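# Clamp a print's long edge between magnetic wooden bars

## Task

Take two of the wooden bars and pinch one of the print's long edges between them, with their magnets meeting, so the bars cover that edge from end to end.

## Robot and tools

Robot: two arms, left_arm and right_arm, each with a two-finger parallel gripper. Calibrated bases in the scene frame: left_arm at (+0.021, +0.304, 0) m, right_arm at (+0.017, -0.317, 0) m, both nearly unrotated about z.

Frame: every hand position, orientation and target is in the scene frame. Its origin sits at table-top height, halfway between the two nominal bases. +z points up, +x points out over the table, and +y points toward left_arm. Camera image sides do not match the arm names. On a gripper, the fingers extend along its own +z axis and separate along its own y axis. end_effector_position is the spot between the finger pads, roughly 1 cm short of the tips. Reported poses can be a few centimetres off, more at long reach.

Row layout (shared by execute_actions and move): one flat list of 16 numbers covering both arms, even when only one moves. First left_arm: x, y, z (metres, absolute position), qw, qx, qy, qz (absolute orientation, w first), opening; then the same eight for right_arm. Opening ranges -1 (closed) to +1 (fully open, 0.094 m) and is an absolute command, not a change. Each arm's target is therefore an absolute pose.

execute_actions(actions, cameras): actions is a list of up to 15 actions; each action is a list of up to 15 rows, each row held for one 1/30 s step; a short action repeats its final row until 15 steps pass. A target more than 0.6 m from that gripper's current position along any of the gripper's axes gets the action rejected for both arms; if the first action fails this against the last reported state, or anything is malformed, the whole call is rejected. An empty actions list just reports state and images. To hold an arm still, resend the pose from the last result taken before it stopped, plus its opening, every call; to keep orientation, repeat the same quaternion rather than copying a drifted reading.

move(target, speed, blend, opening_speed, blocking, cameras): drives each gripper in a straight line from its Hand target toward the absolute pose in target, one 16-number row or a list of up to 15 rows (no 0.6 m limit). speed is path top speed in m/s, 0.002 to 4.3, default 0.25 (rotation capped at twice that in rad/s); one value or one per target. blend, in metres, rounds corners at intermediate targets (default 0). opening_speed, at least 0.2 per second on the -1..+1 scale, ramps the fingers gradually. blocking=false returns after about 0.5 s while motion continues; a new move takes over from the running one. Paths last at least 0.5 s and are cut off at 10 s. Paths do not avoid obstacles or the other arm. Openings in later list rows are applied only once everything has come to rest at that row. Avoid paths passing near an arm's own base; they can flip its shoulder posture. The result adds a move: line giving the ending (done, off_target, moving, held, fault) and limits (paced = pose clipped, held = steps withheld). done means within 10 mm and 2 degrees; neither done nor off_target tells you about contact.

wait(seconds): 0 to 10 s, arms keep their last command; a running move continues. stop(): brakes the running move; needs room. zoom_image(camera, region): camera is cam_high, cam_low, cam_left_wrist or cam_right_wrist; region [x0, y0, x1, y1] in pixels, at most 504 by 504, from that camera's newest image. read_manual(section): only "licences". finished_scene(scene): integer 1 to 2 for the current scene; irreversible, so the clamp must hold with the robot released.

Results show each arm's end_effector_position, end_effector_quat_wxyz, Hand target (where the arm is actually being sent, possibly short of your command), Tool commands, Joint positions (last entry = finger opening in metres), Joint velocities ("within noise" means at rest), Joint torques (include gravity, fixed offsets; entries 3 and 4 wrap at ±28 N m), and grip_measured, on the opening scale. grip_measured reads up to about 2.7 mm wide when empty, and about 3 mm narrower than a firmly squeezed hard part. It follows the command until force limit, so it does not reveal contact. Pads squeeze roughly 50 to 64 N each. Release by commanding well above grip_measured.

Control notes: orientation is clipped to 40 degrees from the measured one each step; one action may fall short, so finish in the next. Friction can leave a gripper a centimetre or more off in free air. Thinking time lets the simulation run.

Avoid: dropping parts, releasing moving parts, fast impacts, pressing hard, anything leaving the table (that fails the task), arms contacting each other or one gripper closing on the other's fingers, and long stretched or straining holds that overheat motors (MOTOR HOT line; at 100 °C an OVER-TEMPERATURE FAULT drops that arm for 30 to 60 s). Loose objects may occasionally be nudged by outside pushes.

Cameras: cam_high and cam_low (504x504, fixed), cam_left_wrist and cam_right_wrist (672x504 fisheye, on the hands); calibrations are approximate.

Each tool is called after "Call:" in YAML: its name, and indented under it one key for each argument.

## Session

Done. Now scene 2.

Call:
execute_actions:
  actions: []

Call:
zoom_image:
  camera: "cam_high"
  region: [80, 80, 360, 360]

Call:
zoom_image:
  camera: "cam_low"
  region: [230, 230, 380, 330]

Scene clock: 0.00 s.
left_arm: end_effector_position=(+0.2028, -0.1149, +0.2866) grip_measured=+1.000 end_effector_quat_wxyz=(+0.257, +0.613, +0.745, -0.059) | right_arm: end_effector_position=(+0.5867, -0.2467, +0.3504) grip_measured=+1.000 end_effector_quat_wxyz=(+0.564, +0.269, +0.776, -0.085)
Joint positions: left_arm=[-1.212 1.217 1.19 -1.031 -0.152 0.2 0.094] | right_arm=[0.363 1.363 1.18 -0.312 0.748 0.537 0.094]
Joint velocities: within noise
Joint torques (N m): no reading
Heat: left arm: hottest elbow 44 °C; right arm: hottest elbow 42 °C.
Hand target: left_arm +0.2050, -0.1208, +0.2962; +0.265, +0.611, +0.743, -0.064 | right_arm +0.5915, -0.2450, +0.3619; +0.572, +0.272, +0.770, -0.079
Tool commands: left_gripper/opening=+1.0 right_gripper/opening=+1.0
camera_calibration:
cam_left_wrist: T_world_to_cam=[[-0.934753, -0.244413, -0.257873, 0.239702], [-0.299842, 0.93203, 0.203504, 0.127616], [0.190606, 0.267547, -0.944504, 0.368615], [0, 0, 0, 1]] pos_world=[0.192067, -0.158977, 0.384001]
cam_right_wrist: T_world_to_cam=[[-0.48804, -0.851741, -0.190666, 0.142839], [-0.724107, 0.517074, -0.456403, 0.725546], [0.487326, -0.0846801, -0.869105, 0.103043], [0, 0, 0, 1]] pos_world=[0.544868, -0.244774, 0.447931]

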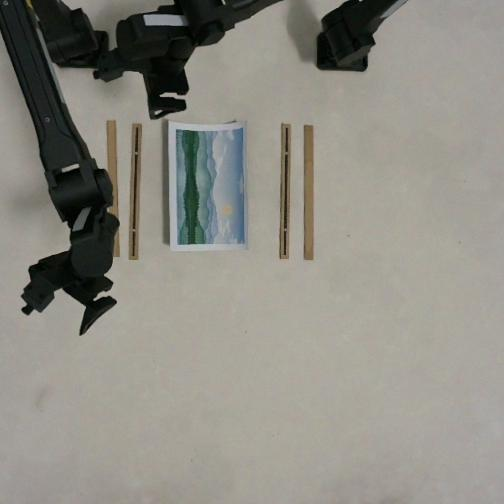

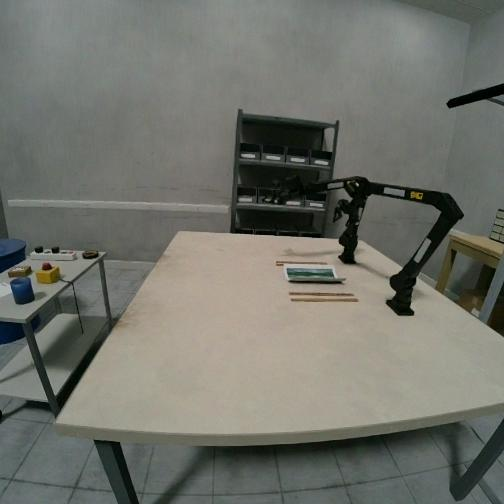

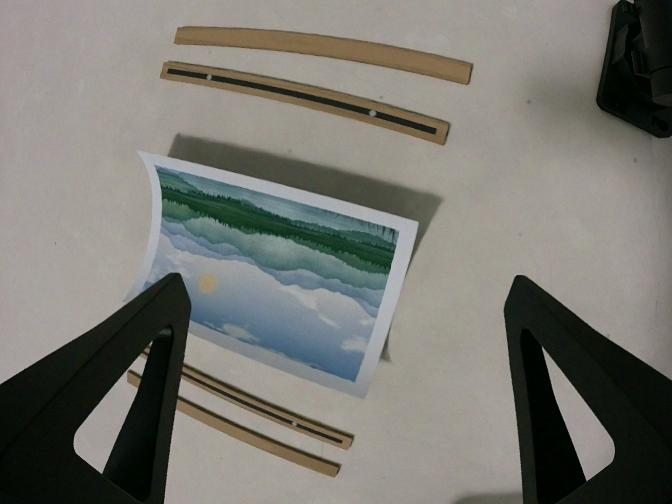

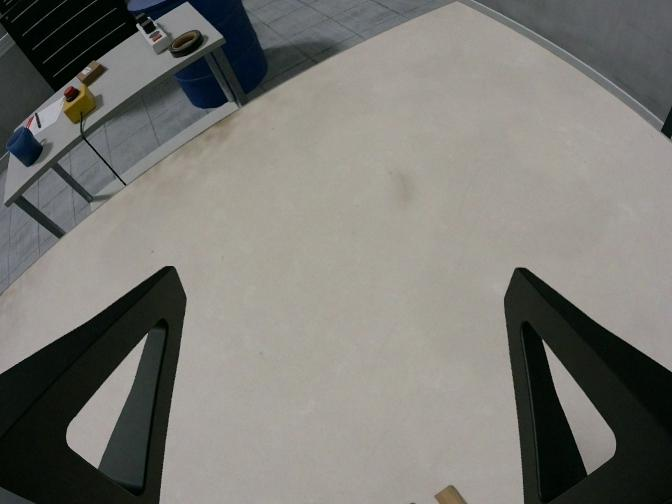

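Scaled by 1.800 from the camera's 504x504 image, which has a finer 720x720 frame.

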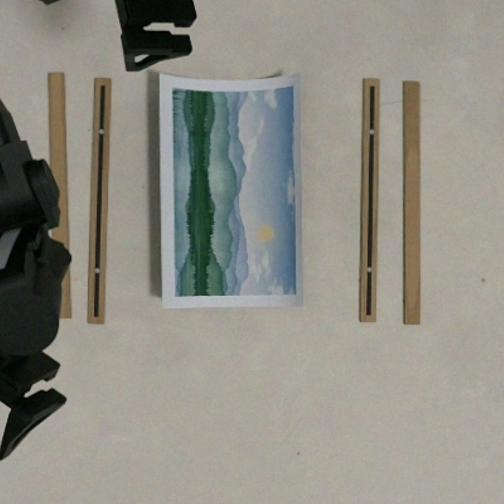

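Scaled by 3.360 from the camera's 504x504 image, which has a finer 720x720 frame.

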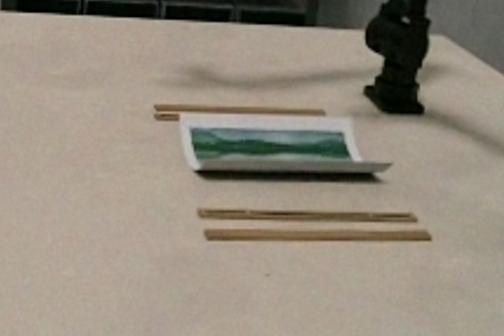

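Call:
move:
  target:
    - [0.30, 0.04, 0.26, 0.0748, 0.6971, 0.7092, -0.0734, 1, 0.45, -0.25, 0.32, 0.342, 0, 0.94, 0, 1]
    - [0.360, 0.190, 0.12, 0.0748, 0.6971, 0.7092, -0.0734, 1, 0.32, -0.25, 0.30, 0.342, 0, 0.94, 0, 1]
    - [0.358, 0.192, 0.045, 0.0748, 0.6971, 0.7092, -0.0734, 1, 0.32, -0.25, 0.30, 0.342, 0, 0.94, 0, 1]
  speed: [0.35,0.3,0.15]
  cameras: ["cam_high","cam_left_wrist"]

Call:
zoom_image:
  camera: "cam_high"
  region: [150, 100, 330, 280]

Scene clock: 37.77 s.
left_arm: end_effector_position=(+0.3562, +0.1913, +0.0548) grip_measured=+1.000 end_effector_quat_wxyz=(+0.078, +0.691, +0.715, -0.074) | right_arm: end_effector_position=(+0.3238, -0.2543, +0.3052) grip_measured=+1.000 end_effector_quat_wxyz=(+0.348, -0.001, +0.937, -0.003)
Joint positions: left_arm=[-0.216 1.401 0.791 -0.904 0.208 1.309 0.094] | right_arm=[0.353 0.717 0.88 -1.05 0.213 0.242 0.094]
Joint velocities: within noise
Joint torques (N m): left_arm=[1.73 -8 9.02 0.83 0.31 0.09] | right_arm=[1.08 -0.91 10.63 0.61 0.3 0.27]
Heat: left arm: hottest elbow 51 °C; right arm: hottest elbow 52 °C.
Hand target: left_arm +0.3558, +0.1931, +0.0476; +0.076, +0.692, +0.713, -0.078 | right_arm +0.3195, -0.2517, +0.3022; +0.342, +0.000, +0.940, -0.002
Off the commanded pose: left_arm 0.010 m, 1 deg | right_arm 0.008 m, 1 deg.
move: done
camera_calibration:
cam_left_wrist: T_world_to_cam=[[-0.998957, -0.0305649, -0.0339184, 0.367843], [-0.0428396, 0.884416, 0.464729, -0.16129], [0.0157936, 0.465697, -0.884803, 0.0596564], [0, 0, 0, 1]] pos_world=[0.359608, 0.126109, 0.140217]
Images, in order (width x height): cam_high 504x504, cam_left_wrist 672x504.

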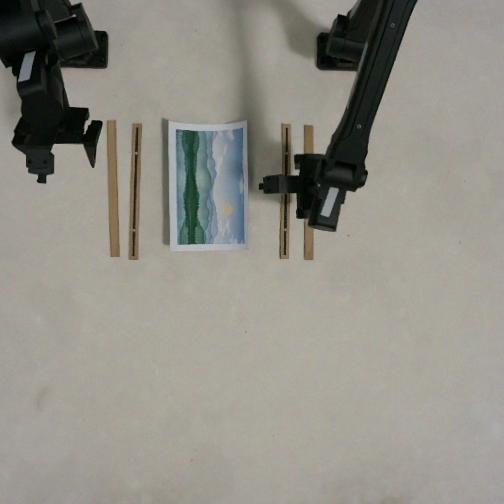

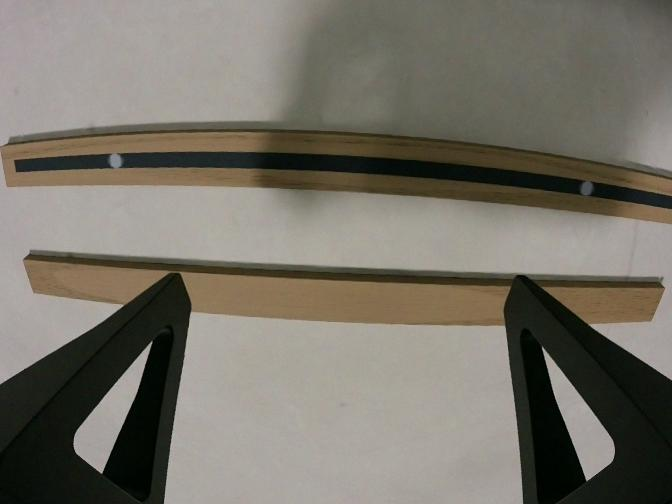

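Scaled by 2.800 from the camera's 504x504 image, which has a finer 720x720 frame.

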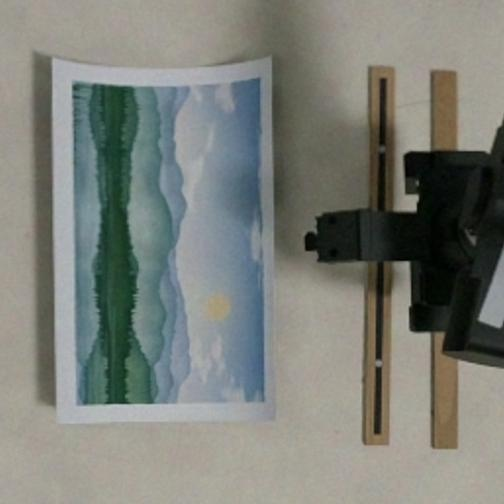

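Call:
move:
  target:
    - [0.358, 0.190, 0.015, 0.0748, 0.6971, 0.7092, -0.0734, 1, 0.32, -0.25, 0.30, 0.342, 0, 0.94, 0, 1]
    - [0.358, 0.186, 0.001, 0.0748, 0.6971, 0.7092, -0.0734, 1, 0.32, -0.25, 0.30, 0.342, 0, 0.94, 0, 1]
  speed: 0.1
  cameras: ["cam_left_wrist"]

Scene clock: 47.30 s.
left_arm: end_effector_position=(+0.3612, +0.1879, +0.0100) grip_measured=+1.000 end_effector_quat_wxyz=(+0.082, +0.695, +0.711, -0.072) | right_arm: end_effector_position=(+0.3228, -0.2534, +0.3020) grip_measured=+1.000 end_effector_quat_wxyz=(+0.346, +0.000, +0.938, -0.003)
Joint positions: left_arm=[-0.222 1.5 0.747 -0.75 0.208 1.313 0.094] | right_arm=[0.358 0.717 0.874 -1.05 0.214 0.249 0.094]
Joint velocities: within noise
Joint torques (N m): left_arm=[0.56 -8.59 7.9 0.84 -0.08 -0.06] | right_arm=[0.97 -0.97 10.59 0.99 0.24 0.27]
Heat: left arm: hottest elbow 51 °C; right arm: hottest elbow 51 °C.
Hand target: left_arm +0.3574, +0.1869, +0.0013; +0.075, +0.698, +0.709, -0.073 | right_arm +0.3200, -0.2500, +0.3000; +0.342, +0.001, +0.940, +0.000
Off the commanded pose: left_arm 0.010 m, 1 deg | right_arm 0.005 m, 1 deg.
move: done
camera_calibration:
cam_left_wrist: T_world_to_cam=[[-0.998839, -0.0200153, -0.0438276, 0.369324], [-0.0380465, 0.885764, 0.462573, -0.139227], [0.0295624, 0.463703, -0.885497, 0.0168841], [0, 0, 0, 1]] pos_world=[0.363099, 0.122885, 0.0955402]
Images, in order (width x height): cam_left_wrist 672x504.

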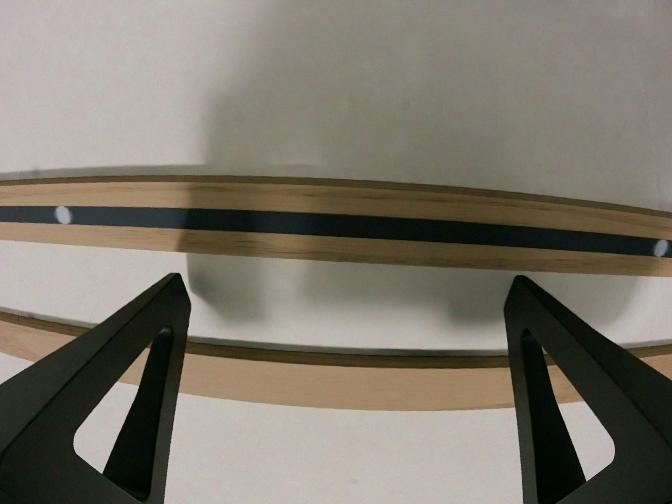

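Call:
move:
  target:
    - [0.354, 0.125, 0.003, 0.0748, 0.6971, 0.7092, -0.0734, 1, 0.32, -0.25, 0.30, 0.342, 0, 0.94, 0, 1]
  speed: 0.07
  cameras: ["cam_left_wrist","cam_high"]

Call:
zoom_image:
  camera: "cam_high"
  region: [150, 100, 330, 280]

Scene clock: 54.43 s.
left_arm: end_effector_position=(+0.3475, +0.1323, +0.0097) grip_measured=+1.000 end_effector_quat_wxyz=(+0.080, +0.704, +0.702, -0.070) | right_arm: end_effector_position=(+0.3228, -0.2534, +0.3020) grip_measured=+1.000 end_effector_quat_wxyz=(+0.346, +0.003, +0.938, -0.002)
Joint positions: left_arm=[-0.388 1.508 0.754 -0.723 0.191 1.171 0.094] | right_arm=[0.358 0.717 0.874 -1.05 0.214 0.255 0.094]
Joint velocities: within noise
Joint torques (N m): left_arm=[0.21 -7.06 10.89 0.7 -0.03 -0.35] | right_arm=[0.85 -1.26 10.59 0.94 0.18 0.27]
Heat: left arm: hottest elbow 51 °C; right arm: hottest elbow 51 °C.
Hand target: left_arm +0.3545, +0.1257, +0.0034; +0.075, +0.699, +0.708, -0.071 | right_arm +0.3200, -0.2501, +0.3000; +0.342, +0.003, +0.940, +0.001
Off the commanded pose: left_arm 0.012 m, 1 deg | right_arm 0.005 m, 1 deg.
move: off_target (left_arm)
camera_calibration:
cam_left_wrist: T_world_to_cam=[[-0.998977, 0.00515197, -0.0449345, 0.351142], [-0.0164671, 0.883874, 0.467435, -0.0976764], [0.0421246, 0.467697, -0.882884, 0.0378335], [0, 0, 0, 1]] pos_world=[0.347581, 0.0668299, 0.0948384]
Images, in order (width x height): cam_high 504x504, cam_left_wrist 672x504.

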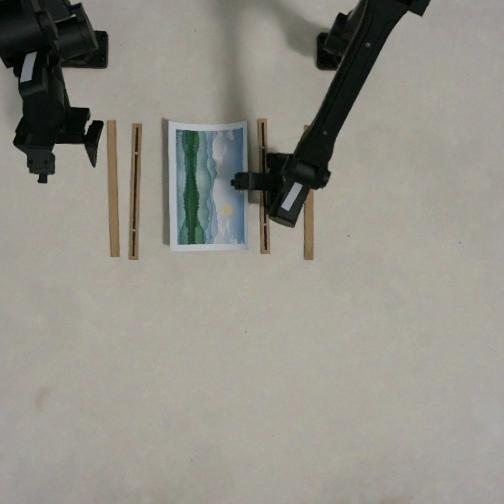

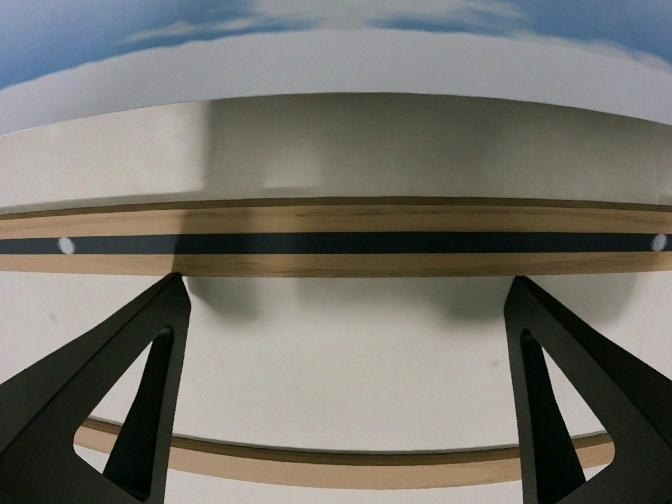

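Scaled by 2.800 from the camera's 504x504 image, which has a finer 720x720 frame.

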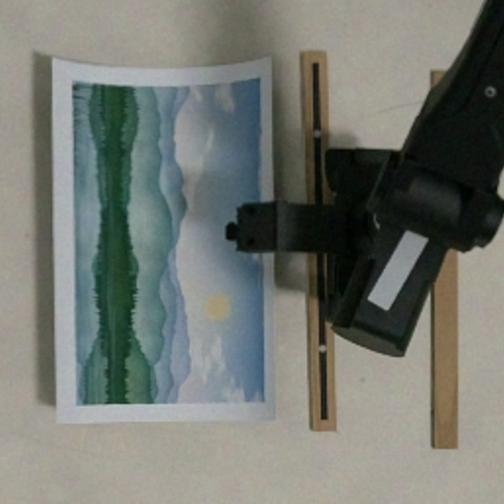

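Call:
move:
  target:
    - [0.361, 0.092, 0.005, 0.0748, 0.6971, 0.7092, -0.0734, 1, 0.32, -0.25, 0.30, 0.342, 0, 0.94, 0, 1]
  speed: 0.07
  cameras: ["cam_left_wrist","cam_high"]

Call:
zoom_image:
  camera: "cam_high"
  region: [150, 100, 330, 280]

Scene clock: 61.27 s.
left_arm: end_effector_position=(+0.3521, +0.1009, +0.0097) grip_measured=+1.000 end_effector_quat_wxyz=(+0.077, +0.702, +0.705, -0.074) | right_arm: end_effector_position=(+0.3228, -0.2534, +0.3020) grip_measured=+1.000 end_effector_quat_wxyz=(+0.346, +0.003, +0.938, -0.002)
Joint positions: left_arm=[-0.46 1.549 0.803 -0.723 0.188 1.091 0.094] | right_arm=[0.358 0.717 0.874 -1.05 0.214 0.255 0.094]
Joint velocities: within noise
Joint torques (N m): left_arm=[0.32 -8.12 11.48 0.64 -0.05 -0.33] | right_arm=[0.91 -0.97 10.69 0.91 0.18 0.2]
Heat: left arm: hottest elbow 52 °C; right arm: hottest elbow 51 °C.
Hand target: left_arm +0.3608, +0.0930, +0.0047; +0.075, +0.697, +0.709, -0.073 | right_arm +0.3200, -0.2501, +0.3000; +0.342, +0.000, +0.940, +0.000
Off the commanded pose: left_arm 0.013 m, 1 deg | right_arm 0.005 m, 1 deg.
move: off_target (left_arm)
camera_calibration:
cam_left_wrist: T_world_to_cam=[[-0.99934, -0.00100517, -0.0363, 0.356638], [-0.0178388, 0.88428, 0.466617, -0.0694644], [0.0316304, 0.466956, -0.883714, 0.0561959], [0, 0, 0, 1]] pos_world=[0.353386, 0.0355434, 0.0950204]
Images, in order (width x height): cam_high 504x504, cam_left_wrist 672x504.

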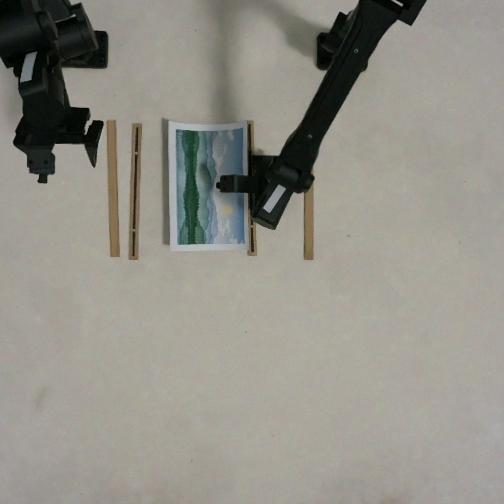

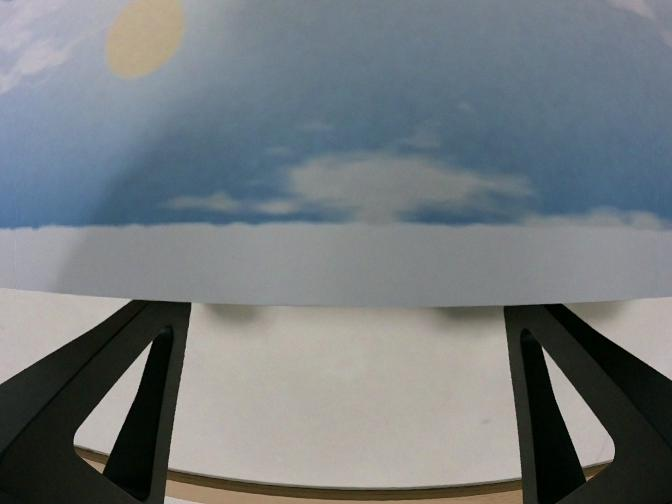

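Scaled by 2.800 from the camera's 504x504 image, which has a finer 720x720 frame.

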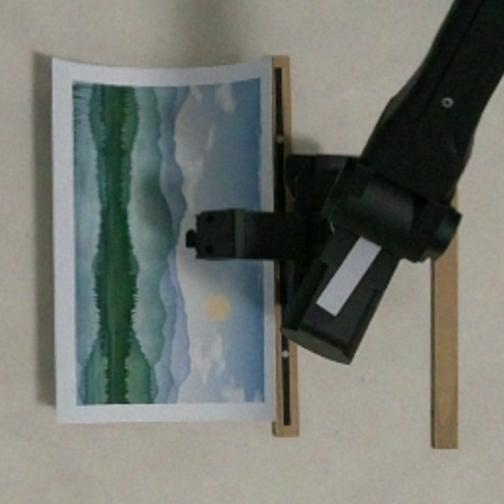

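Call:
move:
  target:
    - [0.360, 0.14, 0.015, 0.0748, 0.6971, 0.7092, -0.0734, 1, 0.32, -0.25, 0.30, 0.342, 0, 0.94, 0, 1]
    - [0.358, 0.18, 0.11, 0.0748, 0.6971, 0.7092, -0.0734, 1, 0.32, -0.25, 0.30, 0.342, 0, 0.94, 0, 1]
    - [0.364, 0.218, 0.10, 0, 0, 1, 0, 0.064, 0.32, -0.25, 0.30, 0.342, 0, 0.94, 0, 1]
    - [0.364, 0.219, 0.035, 0, 0, 1, 0, 0.064, 0.32, -0.25, 0.30, 0.342, 0, 0.94, 0, 1]
  speed: [0.15,0.3,0.4,0.12]
  cameras: ["cam_left_wrist","cam_high"]

Call:
zoom_image:
  camera: "cam_high"
  region: [150, 100, 330, 280]

Scene clock: 77.13 s.
left_arm: end_effector_position=(+0.3621, +0.2104, +0.0430) grip_measured=+0.066 end_effector_quat_wxyz=(+0.002, +0.010, +1.000, -0.008) | right_arm: end_effector_position=(+0.3228, -0.2534, +0.3020) grip_measured=+1.000 end_effector_quat_wxyz=(+0.346, +0.003, +0.938, -0.002)
Joint positions: left_arm=[-0.253 1.45 0.817 -0.93 0.015 -0.239 0.05] | right_arm=[0.358 0.717 0.874 -1.05 0.214 0.255 0.094]
Joint velocities: within noise
Joint torques (N m): left_arm=[1.79 -8.64 8.83 0.79 -0.27 -0.18] | right_arm=[0.91 -1.2 10.67 0.98 0.17 0.2]
Heat: left arm: hottest elbow 53 °C; right arm: hottest elbow 51 °C.
Hand target: left_arm +0.3618, +0.2140, +0.0354; -0.002, +0.001, +1.000, -0.005 | right_arm +0.3200, -0.2501, +0.3000; +0.342, +0.000, +0.940, +0.000
Off the commanded pose: left_arm 0.012 m, 1 deg | right_arm 0.005 m, 1 deg.
move: off_target (left_arm); target 3's new opening was sent with left_arm's hand 0.021 m and 2 deg from that target
camera_calibration:
cam_left_wrist: T_world_to_cam=[[-0.0301546, -0.999446, -0.0140881, 0.226122], [-0.768208, 0.0141558, 0.640044, 0.265747], [-0.63949, 0.0301229, -0.768209, 0.364117], [0, 0, 0, 1]] pos_world=[0.443816, 0.211266, 0.112814]
Images, in order (width x height): cam_high 504x504, cam_left_wrist 672x504.

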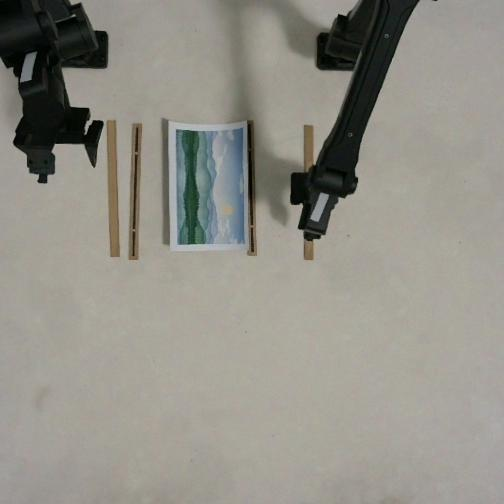

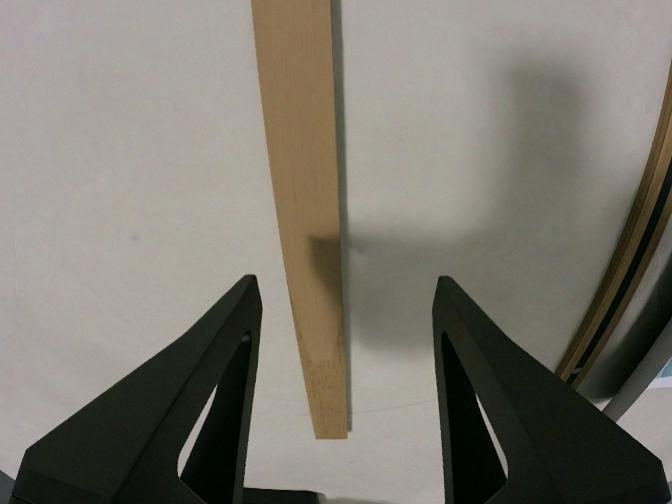

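Scaled by 2.800 from the camera's 504x504 image, which has a finer 720x720 frame.

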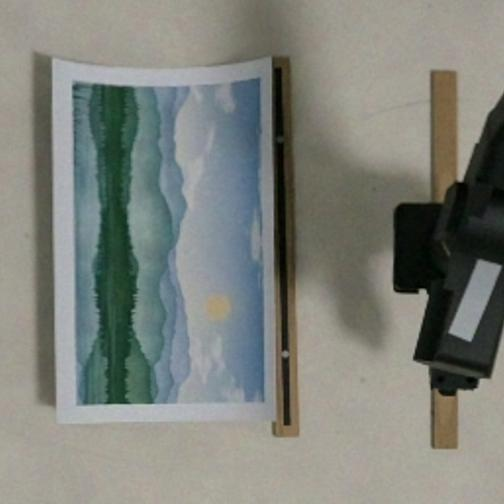

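Call:
move:
  target:
    - [0.362, 0.227, 0.035, 0, -0.010, 1, 0, 0.064, 0.32, -0.25, 0.30, 0.342, 0, 0.94, 0, 1]
    - [0.360, 0.227, 0.018, 0, -0.010, 1, 0, 0.064, 0.32, -0.25, 0.30, 0.342, 0, 0.94, 0, 1]
  speed: 0.08
  cameras: ["cam_left_wrist"]

Scene clock: 85.10 s.
left_arm: end_effector_position=(+0.3631, +0.2276, +0.0273) grip_measured=+0.066 end_effector_quat_wxyz=(+0.007, -0.010, +1.000, -0.001) | right_arm: end_effector_position=(+0.3228, -0.2534, +0.3020) grip_measured=+1.000 end_effector_quat_wxyz=(+0.346, +0.003, +0.938, -0.002)
Joint positions: left_arm=[-0.213 1.468 0.785 -0.873 -0.002 -0.239 0.05] | right_arm=[0.358 0.717 0.874 -1.05 0.214 0.255 0.094]
Joint velocities: within noise
Joint torques (N m): left_arm=[1.44 -8.53 8.29 0.69 -0.27 -0.1] | right_arm=[0.79 -0.91 10.65 0.9 0.17 0.19]
Heat: left arm: hottest elbow 54 °C; right arm: hottest elbow 51 °C.
Hand target: left_arm +0.3607, +0.2308, +0.0185; +0.001, -0.014, +1.000, +0.003 | right_arm +0.3200, -0.2501, +0.3000; +0.342, +0.000, +0.940, +0.000
Off the commanded pose: left_arm 0.010 m, 1 deg | right_arm 0.005 m, 1 deg.
move: done
camera_calibration:
cam_left_wrist: T_world_to_cam=[[0.0100794, -0.999525, -0.0291336, 0.228964], [-0.774284, -0.0262378, 0.632294, 0.287986], [-0.632758, 0.0161845, -0.77418, 0.352986], [0, 0, 0, 1]] pos_world=[0.44403, 0.230698, 0.0978539]
Images, in order (width x height): cam_left_wrist 672x504.

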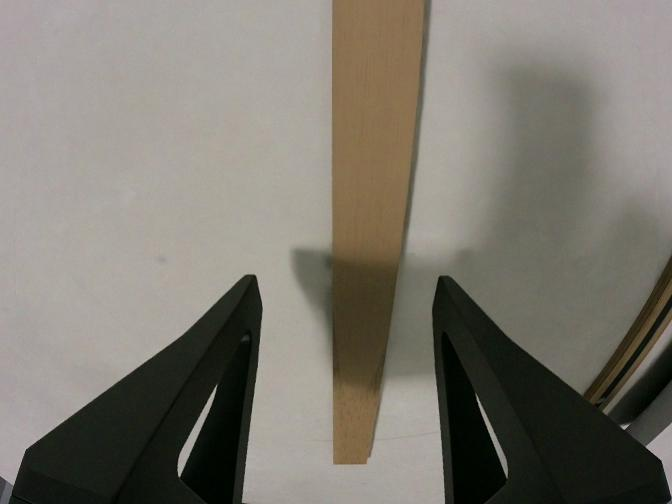

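Call:
move:
  target:
    - [0.359, 0.218, 0.012, 0, -0.002, 1, 0, 0.064, 0.32, -0.25, 0.30, 0.342, 0, 0.94, 0, 1]
    - [0.358, 0.218, 0.001, 0, -0.002, 1, 0, 0.064, 0.32, -0.25, 0.30, 0.342, 0, 0.94, 0, 1]
    - [0.358, 0.218, 0.001, 0, -0.002, 1, 0, -0.66, 0.32, -0.25, 0.30, 0.342, 0, 0.94, 0, 1]
  speed: 0.06
  opening_speed: 0.5
  cameras: ["cam_left_wrist"]

Scene clock: 95.73 s.
left_arm: end_effector_position=(+0.3609, +0.2171, +0.0099) grip_measured=-0.578 end_effector_quat_wxyz=(+0.007, +0.004, +1.000, -0.001) | right_arm: end_effector_position=(+0.3228, -0.2534, +0.3020) grip_measured=+1.000 end_effector_quat_wxyz=(+0.346, +0.003, +0.938, -0.002)
Joint positions: left_arm=[-0.244 1.505 0.767 -0.818 -0.002 -0.241 0.02] | right_arm=[0.358 0.717 0.874 -1.05 0.214 0.255 0.094]
Joint velocities: within noise
Joint torques (N m): left_arm=[0.62 -8.59 7.98 0.8 -0.06 -0.2] | right_arm=[0.97 -0.91 10.65 0.91 0.18 0.19]
Heat: left arm: hottest elbow 54 °C; right arm: hottest elbow 51 °C.
Hand target: left_arm +0.3570, +0.2153, +0.0014; +0.000, +0.002, +1.000, +0.000 | right_arm +0.3200, -0.2501, +0.3000; +0.342, +0.000, +0.940, +0.000
Off the commanded pose: left_arm 0.009 m, 1 deg | right_arm 0.005 m, 1 deg.
move: done
camera_calibration:
cam_left_wrist: T_world_to_cam=[[-0.0190383, -0.999397, -0.0290434, 0.228397], [-0.774719, -0.00361682, 0.632295, 0.292197], [-0.632018, 0.0345383, -0.774183, 0.334127], [0, 0, 0, 1]] pos_world=[0.441893, 0.217776, 0.0805537]
Images, in order (width x height): cam_left_wrist 672x504.

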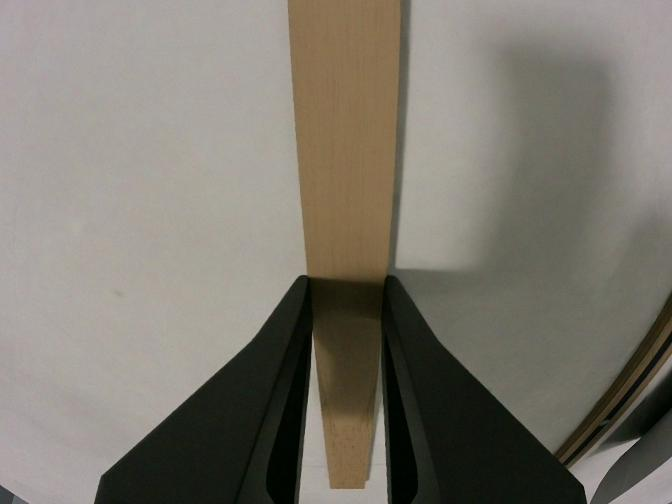

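Call:
move:
  target:
    - [0.358, 0.214, 0.10, 0.003, -0.002, 1, 0, -0.68, 0.32, -0.25, 0.30, 0.342, 0, 0.94, 0, 1]
    - [0.364, 0.066, 0.105, 0.010, -0.018, 0.9998, 0, -0.68, 0.32, -0.25, 0.30, 0.342, 0, 0.94, 0, 1]
    - [0.364, 0.066, 0.085, 0.010, -0.018, 0.9998, 0, -0.68, 0.32, -0.25, 0.30, 0.342, 0, 0.94, 0, 1]
  speed: [0.15,0.2,0.1]
  cameras: ["cam_left_wrist","cam_low","cam_high"]

Call:
zoom_image:
  camera: "cam_high"
  region: [150, 100, 330, 280]

Call:
zoom_image:
  camera: "cam_low"
  region: [270, 250, 360, 300]

Scene clock: 112.73 s.
left_arm: end_effector_position=(+0.3502, +0.0750, +0.0811) grip_measured=-0.579 end_effector_quat_wxyz=(-0.003, -0.009, +1.000, +0.005) | right_arm: end_effector_position=(+0.3228, -0.2534, +0.3020) grip_measured=+1.000 end_effector_quat_wxyz=(+0.346, +0.003, +0.938, -0.002)
Joint positions: left_arm=[-0.603 1.517 1.011 -1.074 -0.005 -0.626 0.02] | right_arm=[0.358 0.717 0.874 -1.05 0.214 0.255 0.094]
Joint velocities: within noise
Joint torques (N m): left_arm=[1.2 -10.52 13 0.69 -0.31 -0.19] | right_arm=[0.91 -0.97 10.65 0.92 0.18 0.2]
Heat: left arm: hottest elbow 53 °C; right arm: hottest elbow 51 °C.
Hand target: left_arm +0.3637, +0.0663, +0.0850; +0.010, -0.015, +1.000, -0.001 | right_arm +0.3200, -0.2501, +0.3000; +0.342, +0.000, +0.940, +0.000
Off the commanded pose: left_arm 0.017 m, 2 deg | right_arm 0.005 m, 1 deg.
move: off_target (left_arm)
camera_calibration:
cam_left_wrist: T_world_to_cam=[[0.00634658, -0.999166, -0.0403393, 0.0803446], [-0.76165, -0.0309692, 0.647248, 0.234635], [-0.647957, 0.0266166, -0.761211, 0.392519], [0, 0, 0, 1]] pos_world=[0.432536, 0.0770965, 0.150164]
Images, in order (width x height): cam_high 504x504, cam_low 504x504, cam_left_wrist 672x504.

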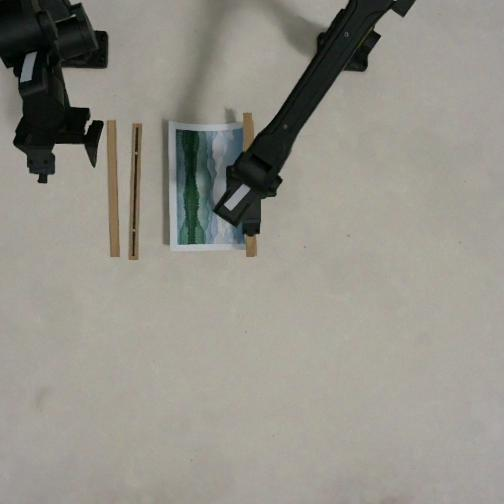

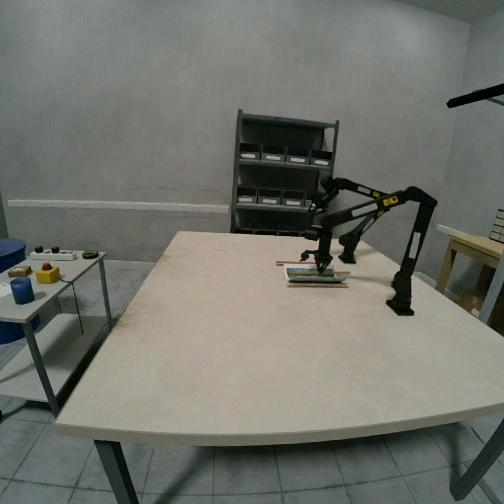

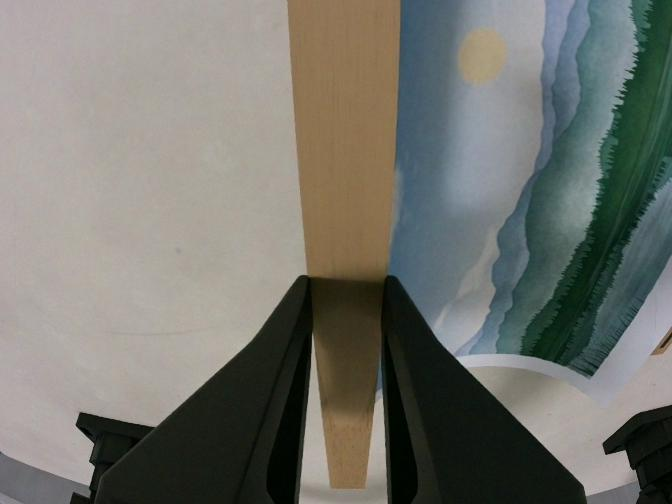

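Scaled by 2.800 from the camera's 504x504 image, which has a finer 720x720 frame.

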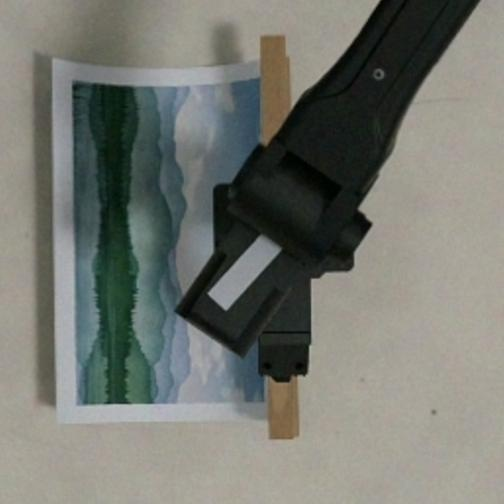

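Scaled by 5.600 from the camera's 504x504 image, which has a finer 720x720 frame.

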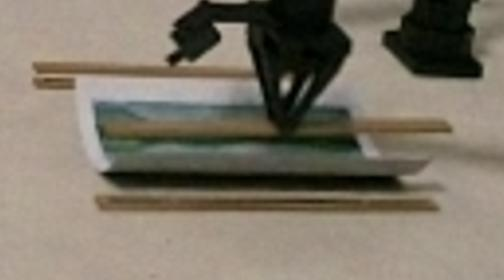

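Call:
move:
  target:
    - [0.362, 0.056, 0.075, 0.006, -0.013, 0.9999, 0, -0.68, 0.32, -0.25, 0.30, 0.342, 0, 0.94, 0, 1]
    - [0.358, 0.061, 0.056, 0.002, -0.013, 0.9999, 0, -0.68, 0.32, -0.25, 0.30, 0.342, 0, 0.94, 0, 1]
  speed: 0.06
  cameras: ["cam_left_wrist","cam_low","cam_high"]

Call:
zoom_image:
  camera: "cam_high"
  region: [150, 100, 330, 280]

Call:
zoom_image:
  camera: "cam_low"
  region: [270, 250, 360, 300]

Scene clock: 123.17 s.
left_arm: end_effector_position=(+0.3603, +0.0657, +0.0657) grip_measured=-0.579 end_effector_quat_wxyz=(+0.007, -0.013, +1.000, -0.002) | right_arm: end_effector_position=(+0.3228, -0.2534, +0.3020) grip_measured=+1.000 end_effector_quat_wxyz=(+0.346, +0.003, +0.938, -0.002)
Joint positions: left_arm=[-0.607 1.557 1.011 -1.01 -0.005 -0.639 0.02] | right_arm=[0.358 0.717 0.874 -1.05 0.214 0.255 0.094]
Joint velocities: within noise
Joint torques (N m): left_arm=[0.85 -10.75 9.62 0.68 -0.03 -0.2] | right_arm=[0.91 -1.08 10.69 0.91 0.16 0.19]
Heat: left arm: hottest elbow 53 °C; right arm: hottest elbow 51 °C.
Hand target: left_arm +0.3594, +0.0638, +0.0563; +0.002, -0.017, +1.000, +0.000 | right_arm +0.3200, -0.2501, +0.3000; +0.342, +0.000, +0.940, +0.000
Off the commanded pose: left_arm 0.011 m, 1 deg | right_arm 0.005 m, 1 deg.
move: off_target (left_arm)
camera_calibration:
cam_left_wrist: T_world_to_cam=[[0.0162448, -0.999532, -0.025924, 0.0658389], [-0.774269, -0.0289804, 0.632193, 0.257359], [-0.632648, 0.00980232, -0.774377, 0.383974], [0, 0, 0, 1]] pos_world=[0.441116, 0.0695026, 0.136347]
Images, in order (width x height): cam_high 504x504, cam_low 504x504, cam_left_wrist 672x504.

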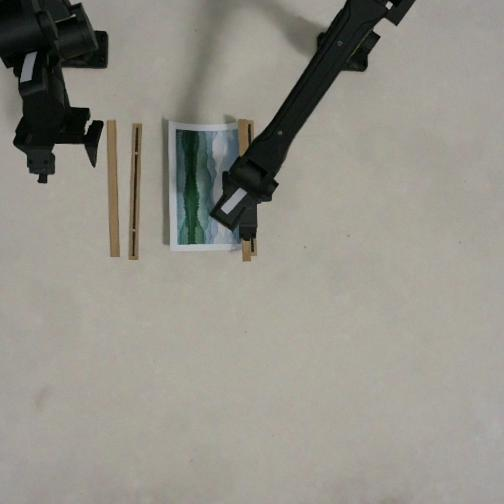

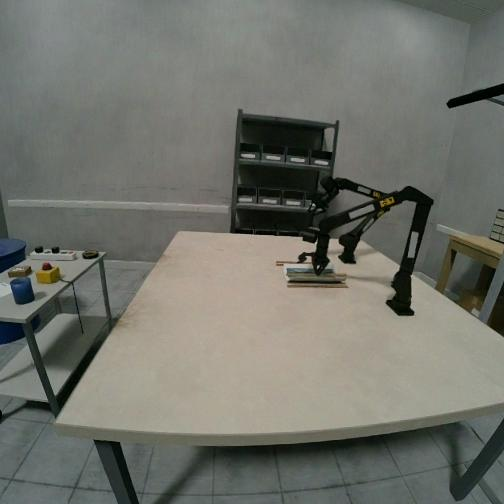

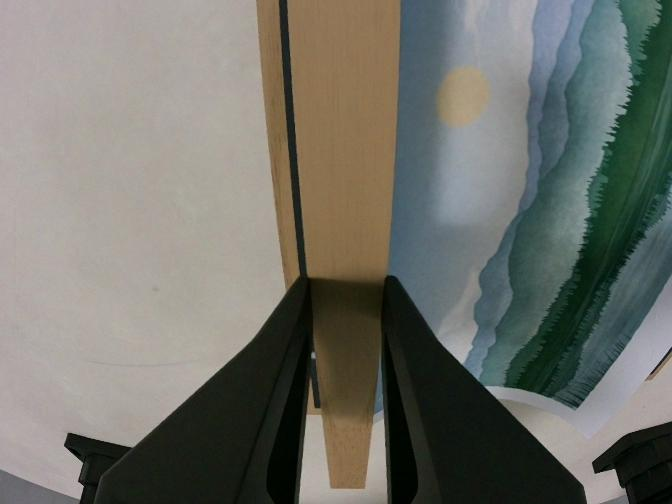

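Scaled by 2.800 from the camera's 504x504 image, which has a finer 720x720 frame.

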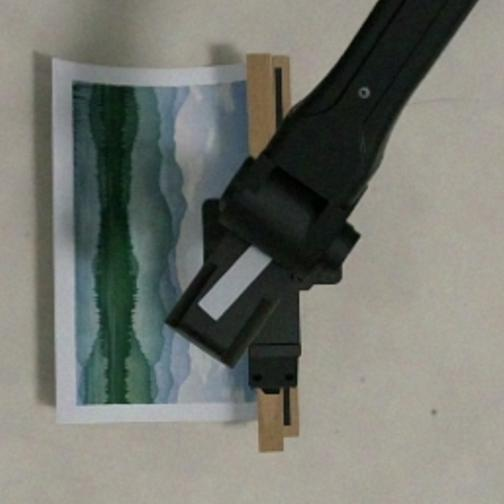

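Scaled by 5.600 from the camera's 504x504 image, which has a finer 720x720 frame.

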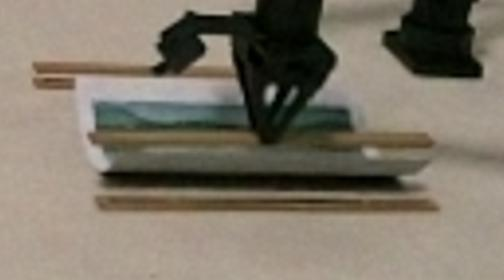

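Call:
move:
  target:
    - [0.351, 0.078, 0.050, -0.002, -0.013, 0.9999, 0, -0.68, 0.32, -0.25, 0.30, 0.342, 0, 0.94, 0, 1]
  speed: 0.06
  cameras: ["cam_left_wrist","cam_low","cam_high"]

Call:
zoom_image:
  camera: "cam_high"
  region: [150, 100, 330, 280]

Call:
zoom_image:
  camera: "cam_low"
  region: [270, 250, 360, 300]

Scene clock: 130.57 s.
left_arm: end_effector_position=(+0.3480, +0.0737, +0.0518) grip_measured=-0.579 end_effector_quat_wxyz=(-0.004, -0.015, +1.000, +0.004) | right_arm: end_effector_position=(+0.3228, -0.2534, +0.3020) grip_measured=+1.000 end_effector_quat_wxyz=(+0.346, +0.003, +0.938, -0.002)
Joint positions: left_arm=[-0.607 1.559 0.969 -0.993 -0.002 -0.642 0.02] | right_arm=[0.358 0.717 0.874 -1.05 0.214 0.255 0.094]
Joint velocities: within noise
Joint torques (N m): left_arm=[1.73 -12.51 8.84 0.73 0.03 0.06] | right_arm=[0.97 -0.85 10.65 0.94 0.18 0.2]
Heat: left arm: hottest elbow 53 °C; right arm: hottest elbow 51 °C.
Hand target: left_arm +0.3487, +0.0757, +0.0495; -0.003, -0.012, +1.000, +0.001 | right_arm +0.3200, -0.2501, +0.3000; +0.342, +0.000, +0.940, +0.000
Off the commanded pose: left_arm 0.006 m, 1 deg | right_arm 0.005 m, 1 deg.
move: done
camera_calibration:
cam_left_wrist: T_world_to_cam=[[0.0185178, -0.999073, -0.0388498, 0.0735476], [-0.759314, -0.0393315, 0.649535, 0.251533], [-0.650461, 0.0174713, -0.759339, 0.370165], [0, 0, 0, 1]] pos_world=[0.430408, 0.0769054, 0.120558]
Images, in order (width x height): cam_high 504x504, cam_low 504x504, cam_left_wrist 672x504.

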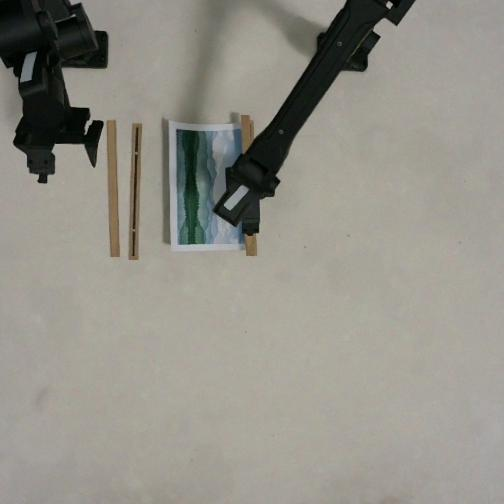

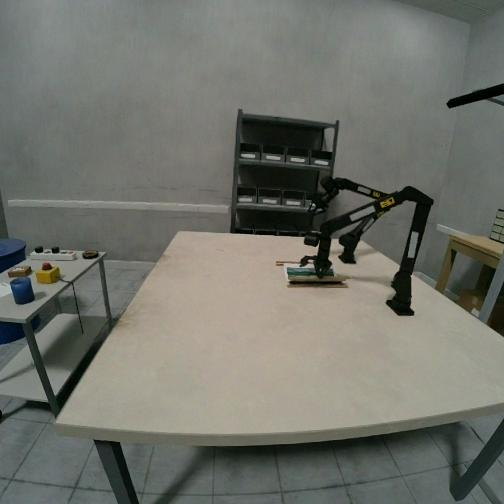

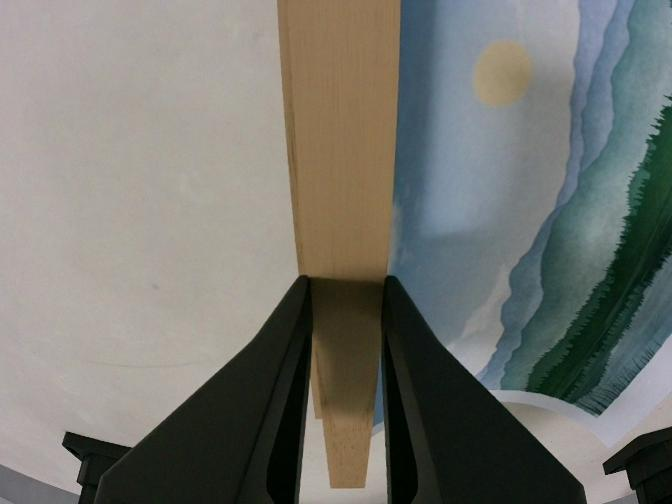

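Scaled by 2.800 from the camera's 504x504 image, which has a finer 720x720 frame.

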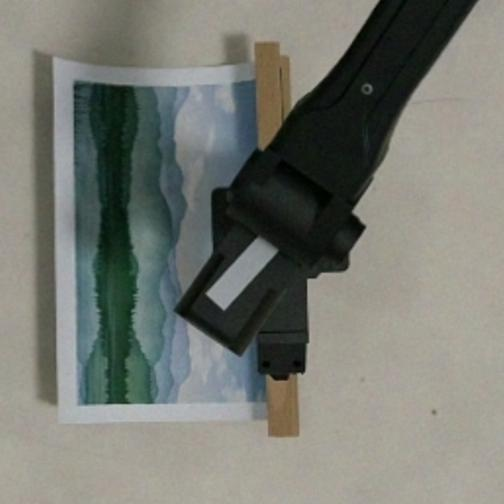

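Scaled by 5.600 from the camera's 504x504 image, which has a finer 720x720 frame.

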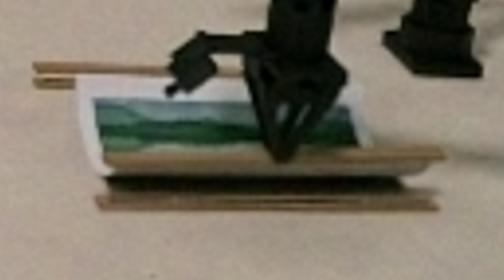

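Call:
move:
  target:
    - [0.351, 0.080, 0.024, -0.002, -0.013, 0.9999, 0, -0.68, 0.32, -0.25, 0.30, 0.342, 0, 0.94, 0, 1]
  speed: 0.05
  cameras: ["cam_left_wrist","cam_low","cam_high"]

Call:
zoom_image:
  camera: "cam_high"
  region: [150, 100, 330, 280]

Call:
zoom_image:
  camera: "cam_low"
  region: [270, 250, 360, 300]

Scene clock: 137.17 s.
left_arm: end_effector_position=(+0.3514, +0.0766, +0.0343) grip_measured=-0.579 end_effector_quat_wxyz=(+0.005, -0.016, +1.000, -0.002) | right_arm: end_effector_position=(+0.3228, -0.2534, +0.3020) grip_measured=+1.000 end_effector_quat_wxyz=(+0.346, +0.003, +0.938, -0.002)
Joint positions: left_arm=[-0.597 1.577 0.935 -0.918 -0.002 -0.635 0.02] | right_arm=[0.358 0.717 0.874 -1.05 0.214 0.255 0.094]
Joint velocities: within noise
Joint torques (N m): left_arm=[1.85 -10.75 8.62 0.72 0.03 0.06] | right_arm=[0.85 -0.73 10.63 0.91 0.18 0.19]
Heat: left arm: hottest elbow 53 °C; right arm: hottest elbow 51 °C.
Hand target: left_arm +0.3507, +0.0798, +0.0245; -0.002, -0.014, +1.000, +0.000 | right_arm +0.3200, -0.2501, +0.3000; +0.342, +0.000, +0.940, +0.000
Off the commanded pose: left_arm 0.011 m, 1 deg | right_arm 0.005 m, 1 deg.
move: off_target (left_arm)
camera_calibration:
cam_left_wrist: T_world_to_cam=[[0.0222506, -0.99943, -0.0253761, 0.0738903], [-0.771312, -0.0333098, 0.635585, 0.269844], [-0.636068, 0.00543072, -0.771614, 0.355328], [0, 0, 0, 1]] pos_world=[0.432502, 0.0809069, 0.104543]
Images, in order (width x height): cam_high 504x504, cam_low 504x504, cam_left_wrist 672x504.

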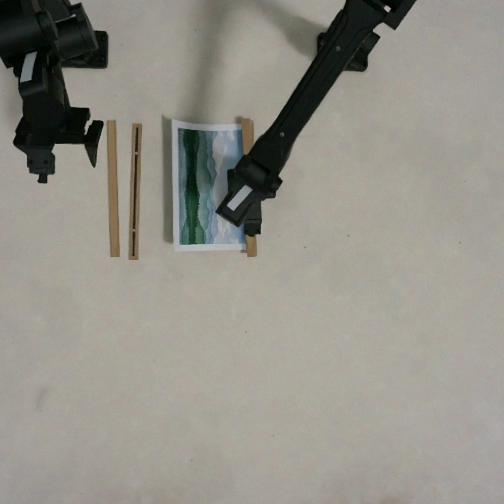

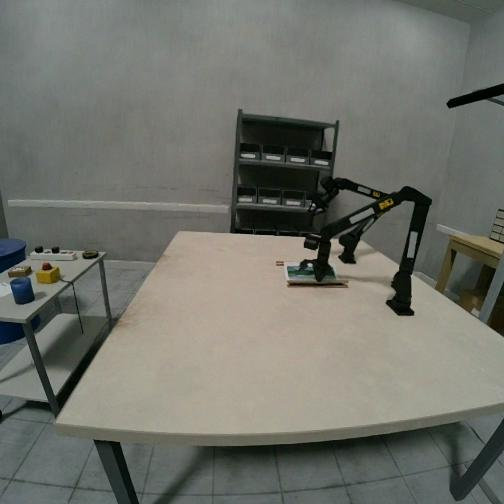

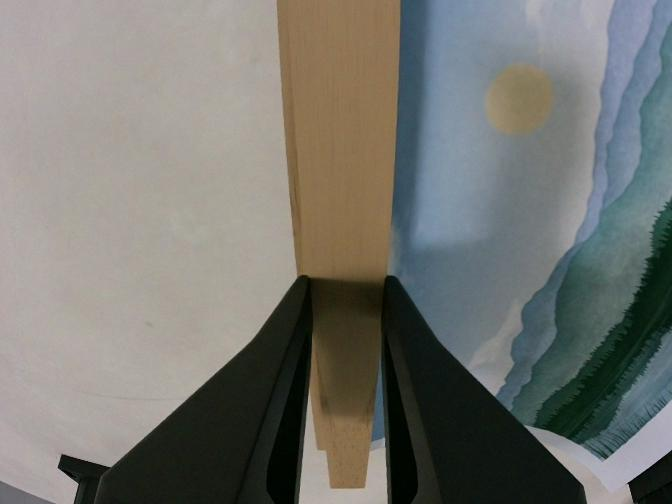

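Scaled by 2.800 from the camera's 504x504 image, which has a finer 720x720 frame.

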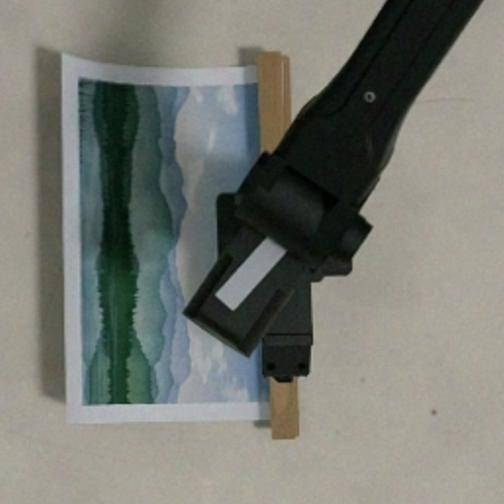

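Scaled by 5.600 from the camera's 504x504 image, which has a finer 720x720 frame.

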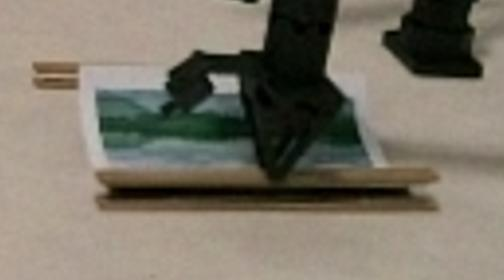

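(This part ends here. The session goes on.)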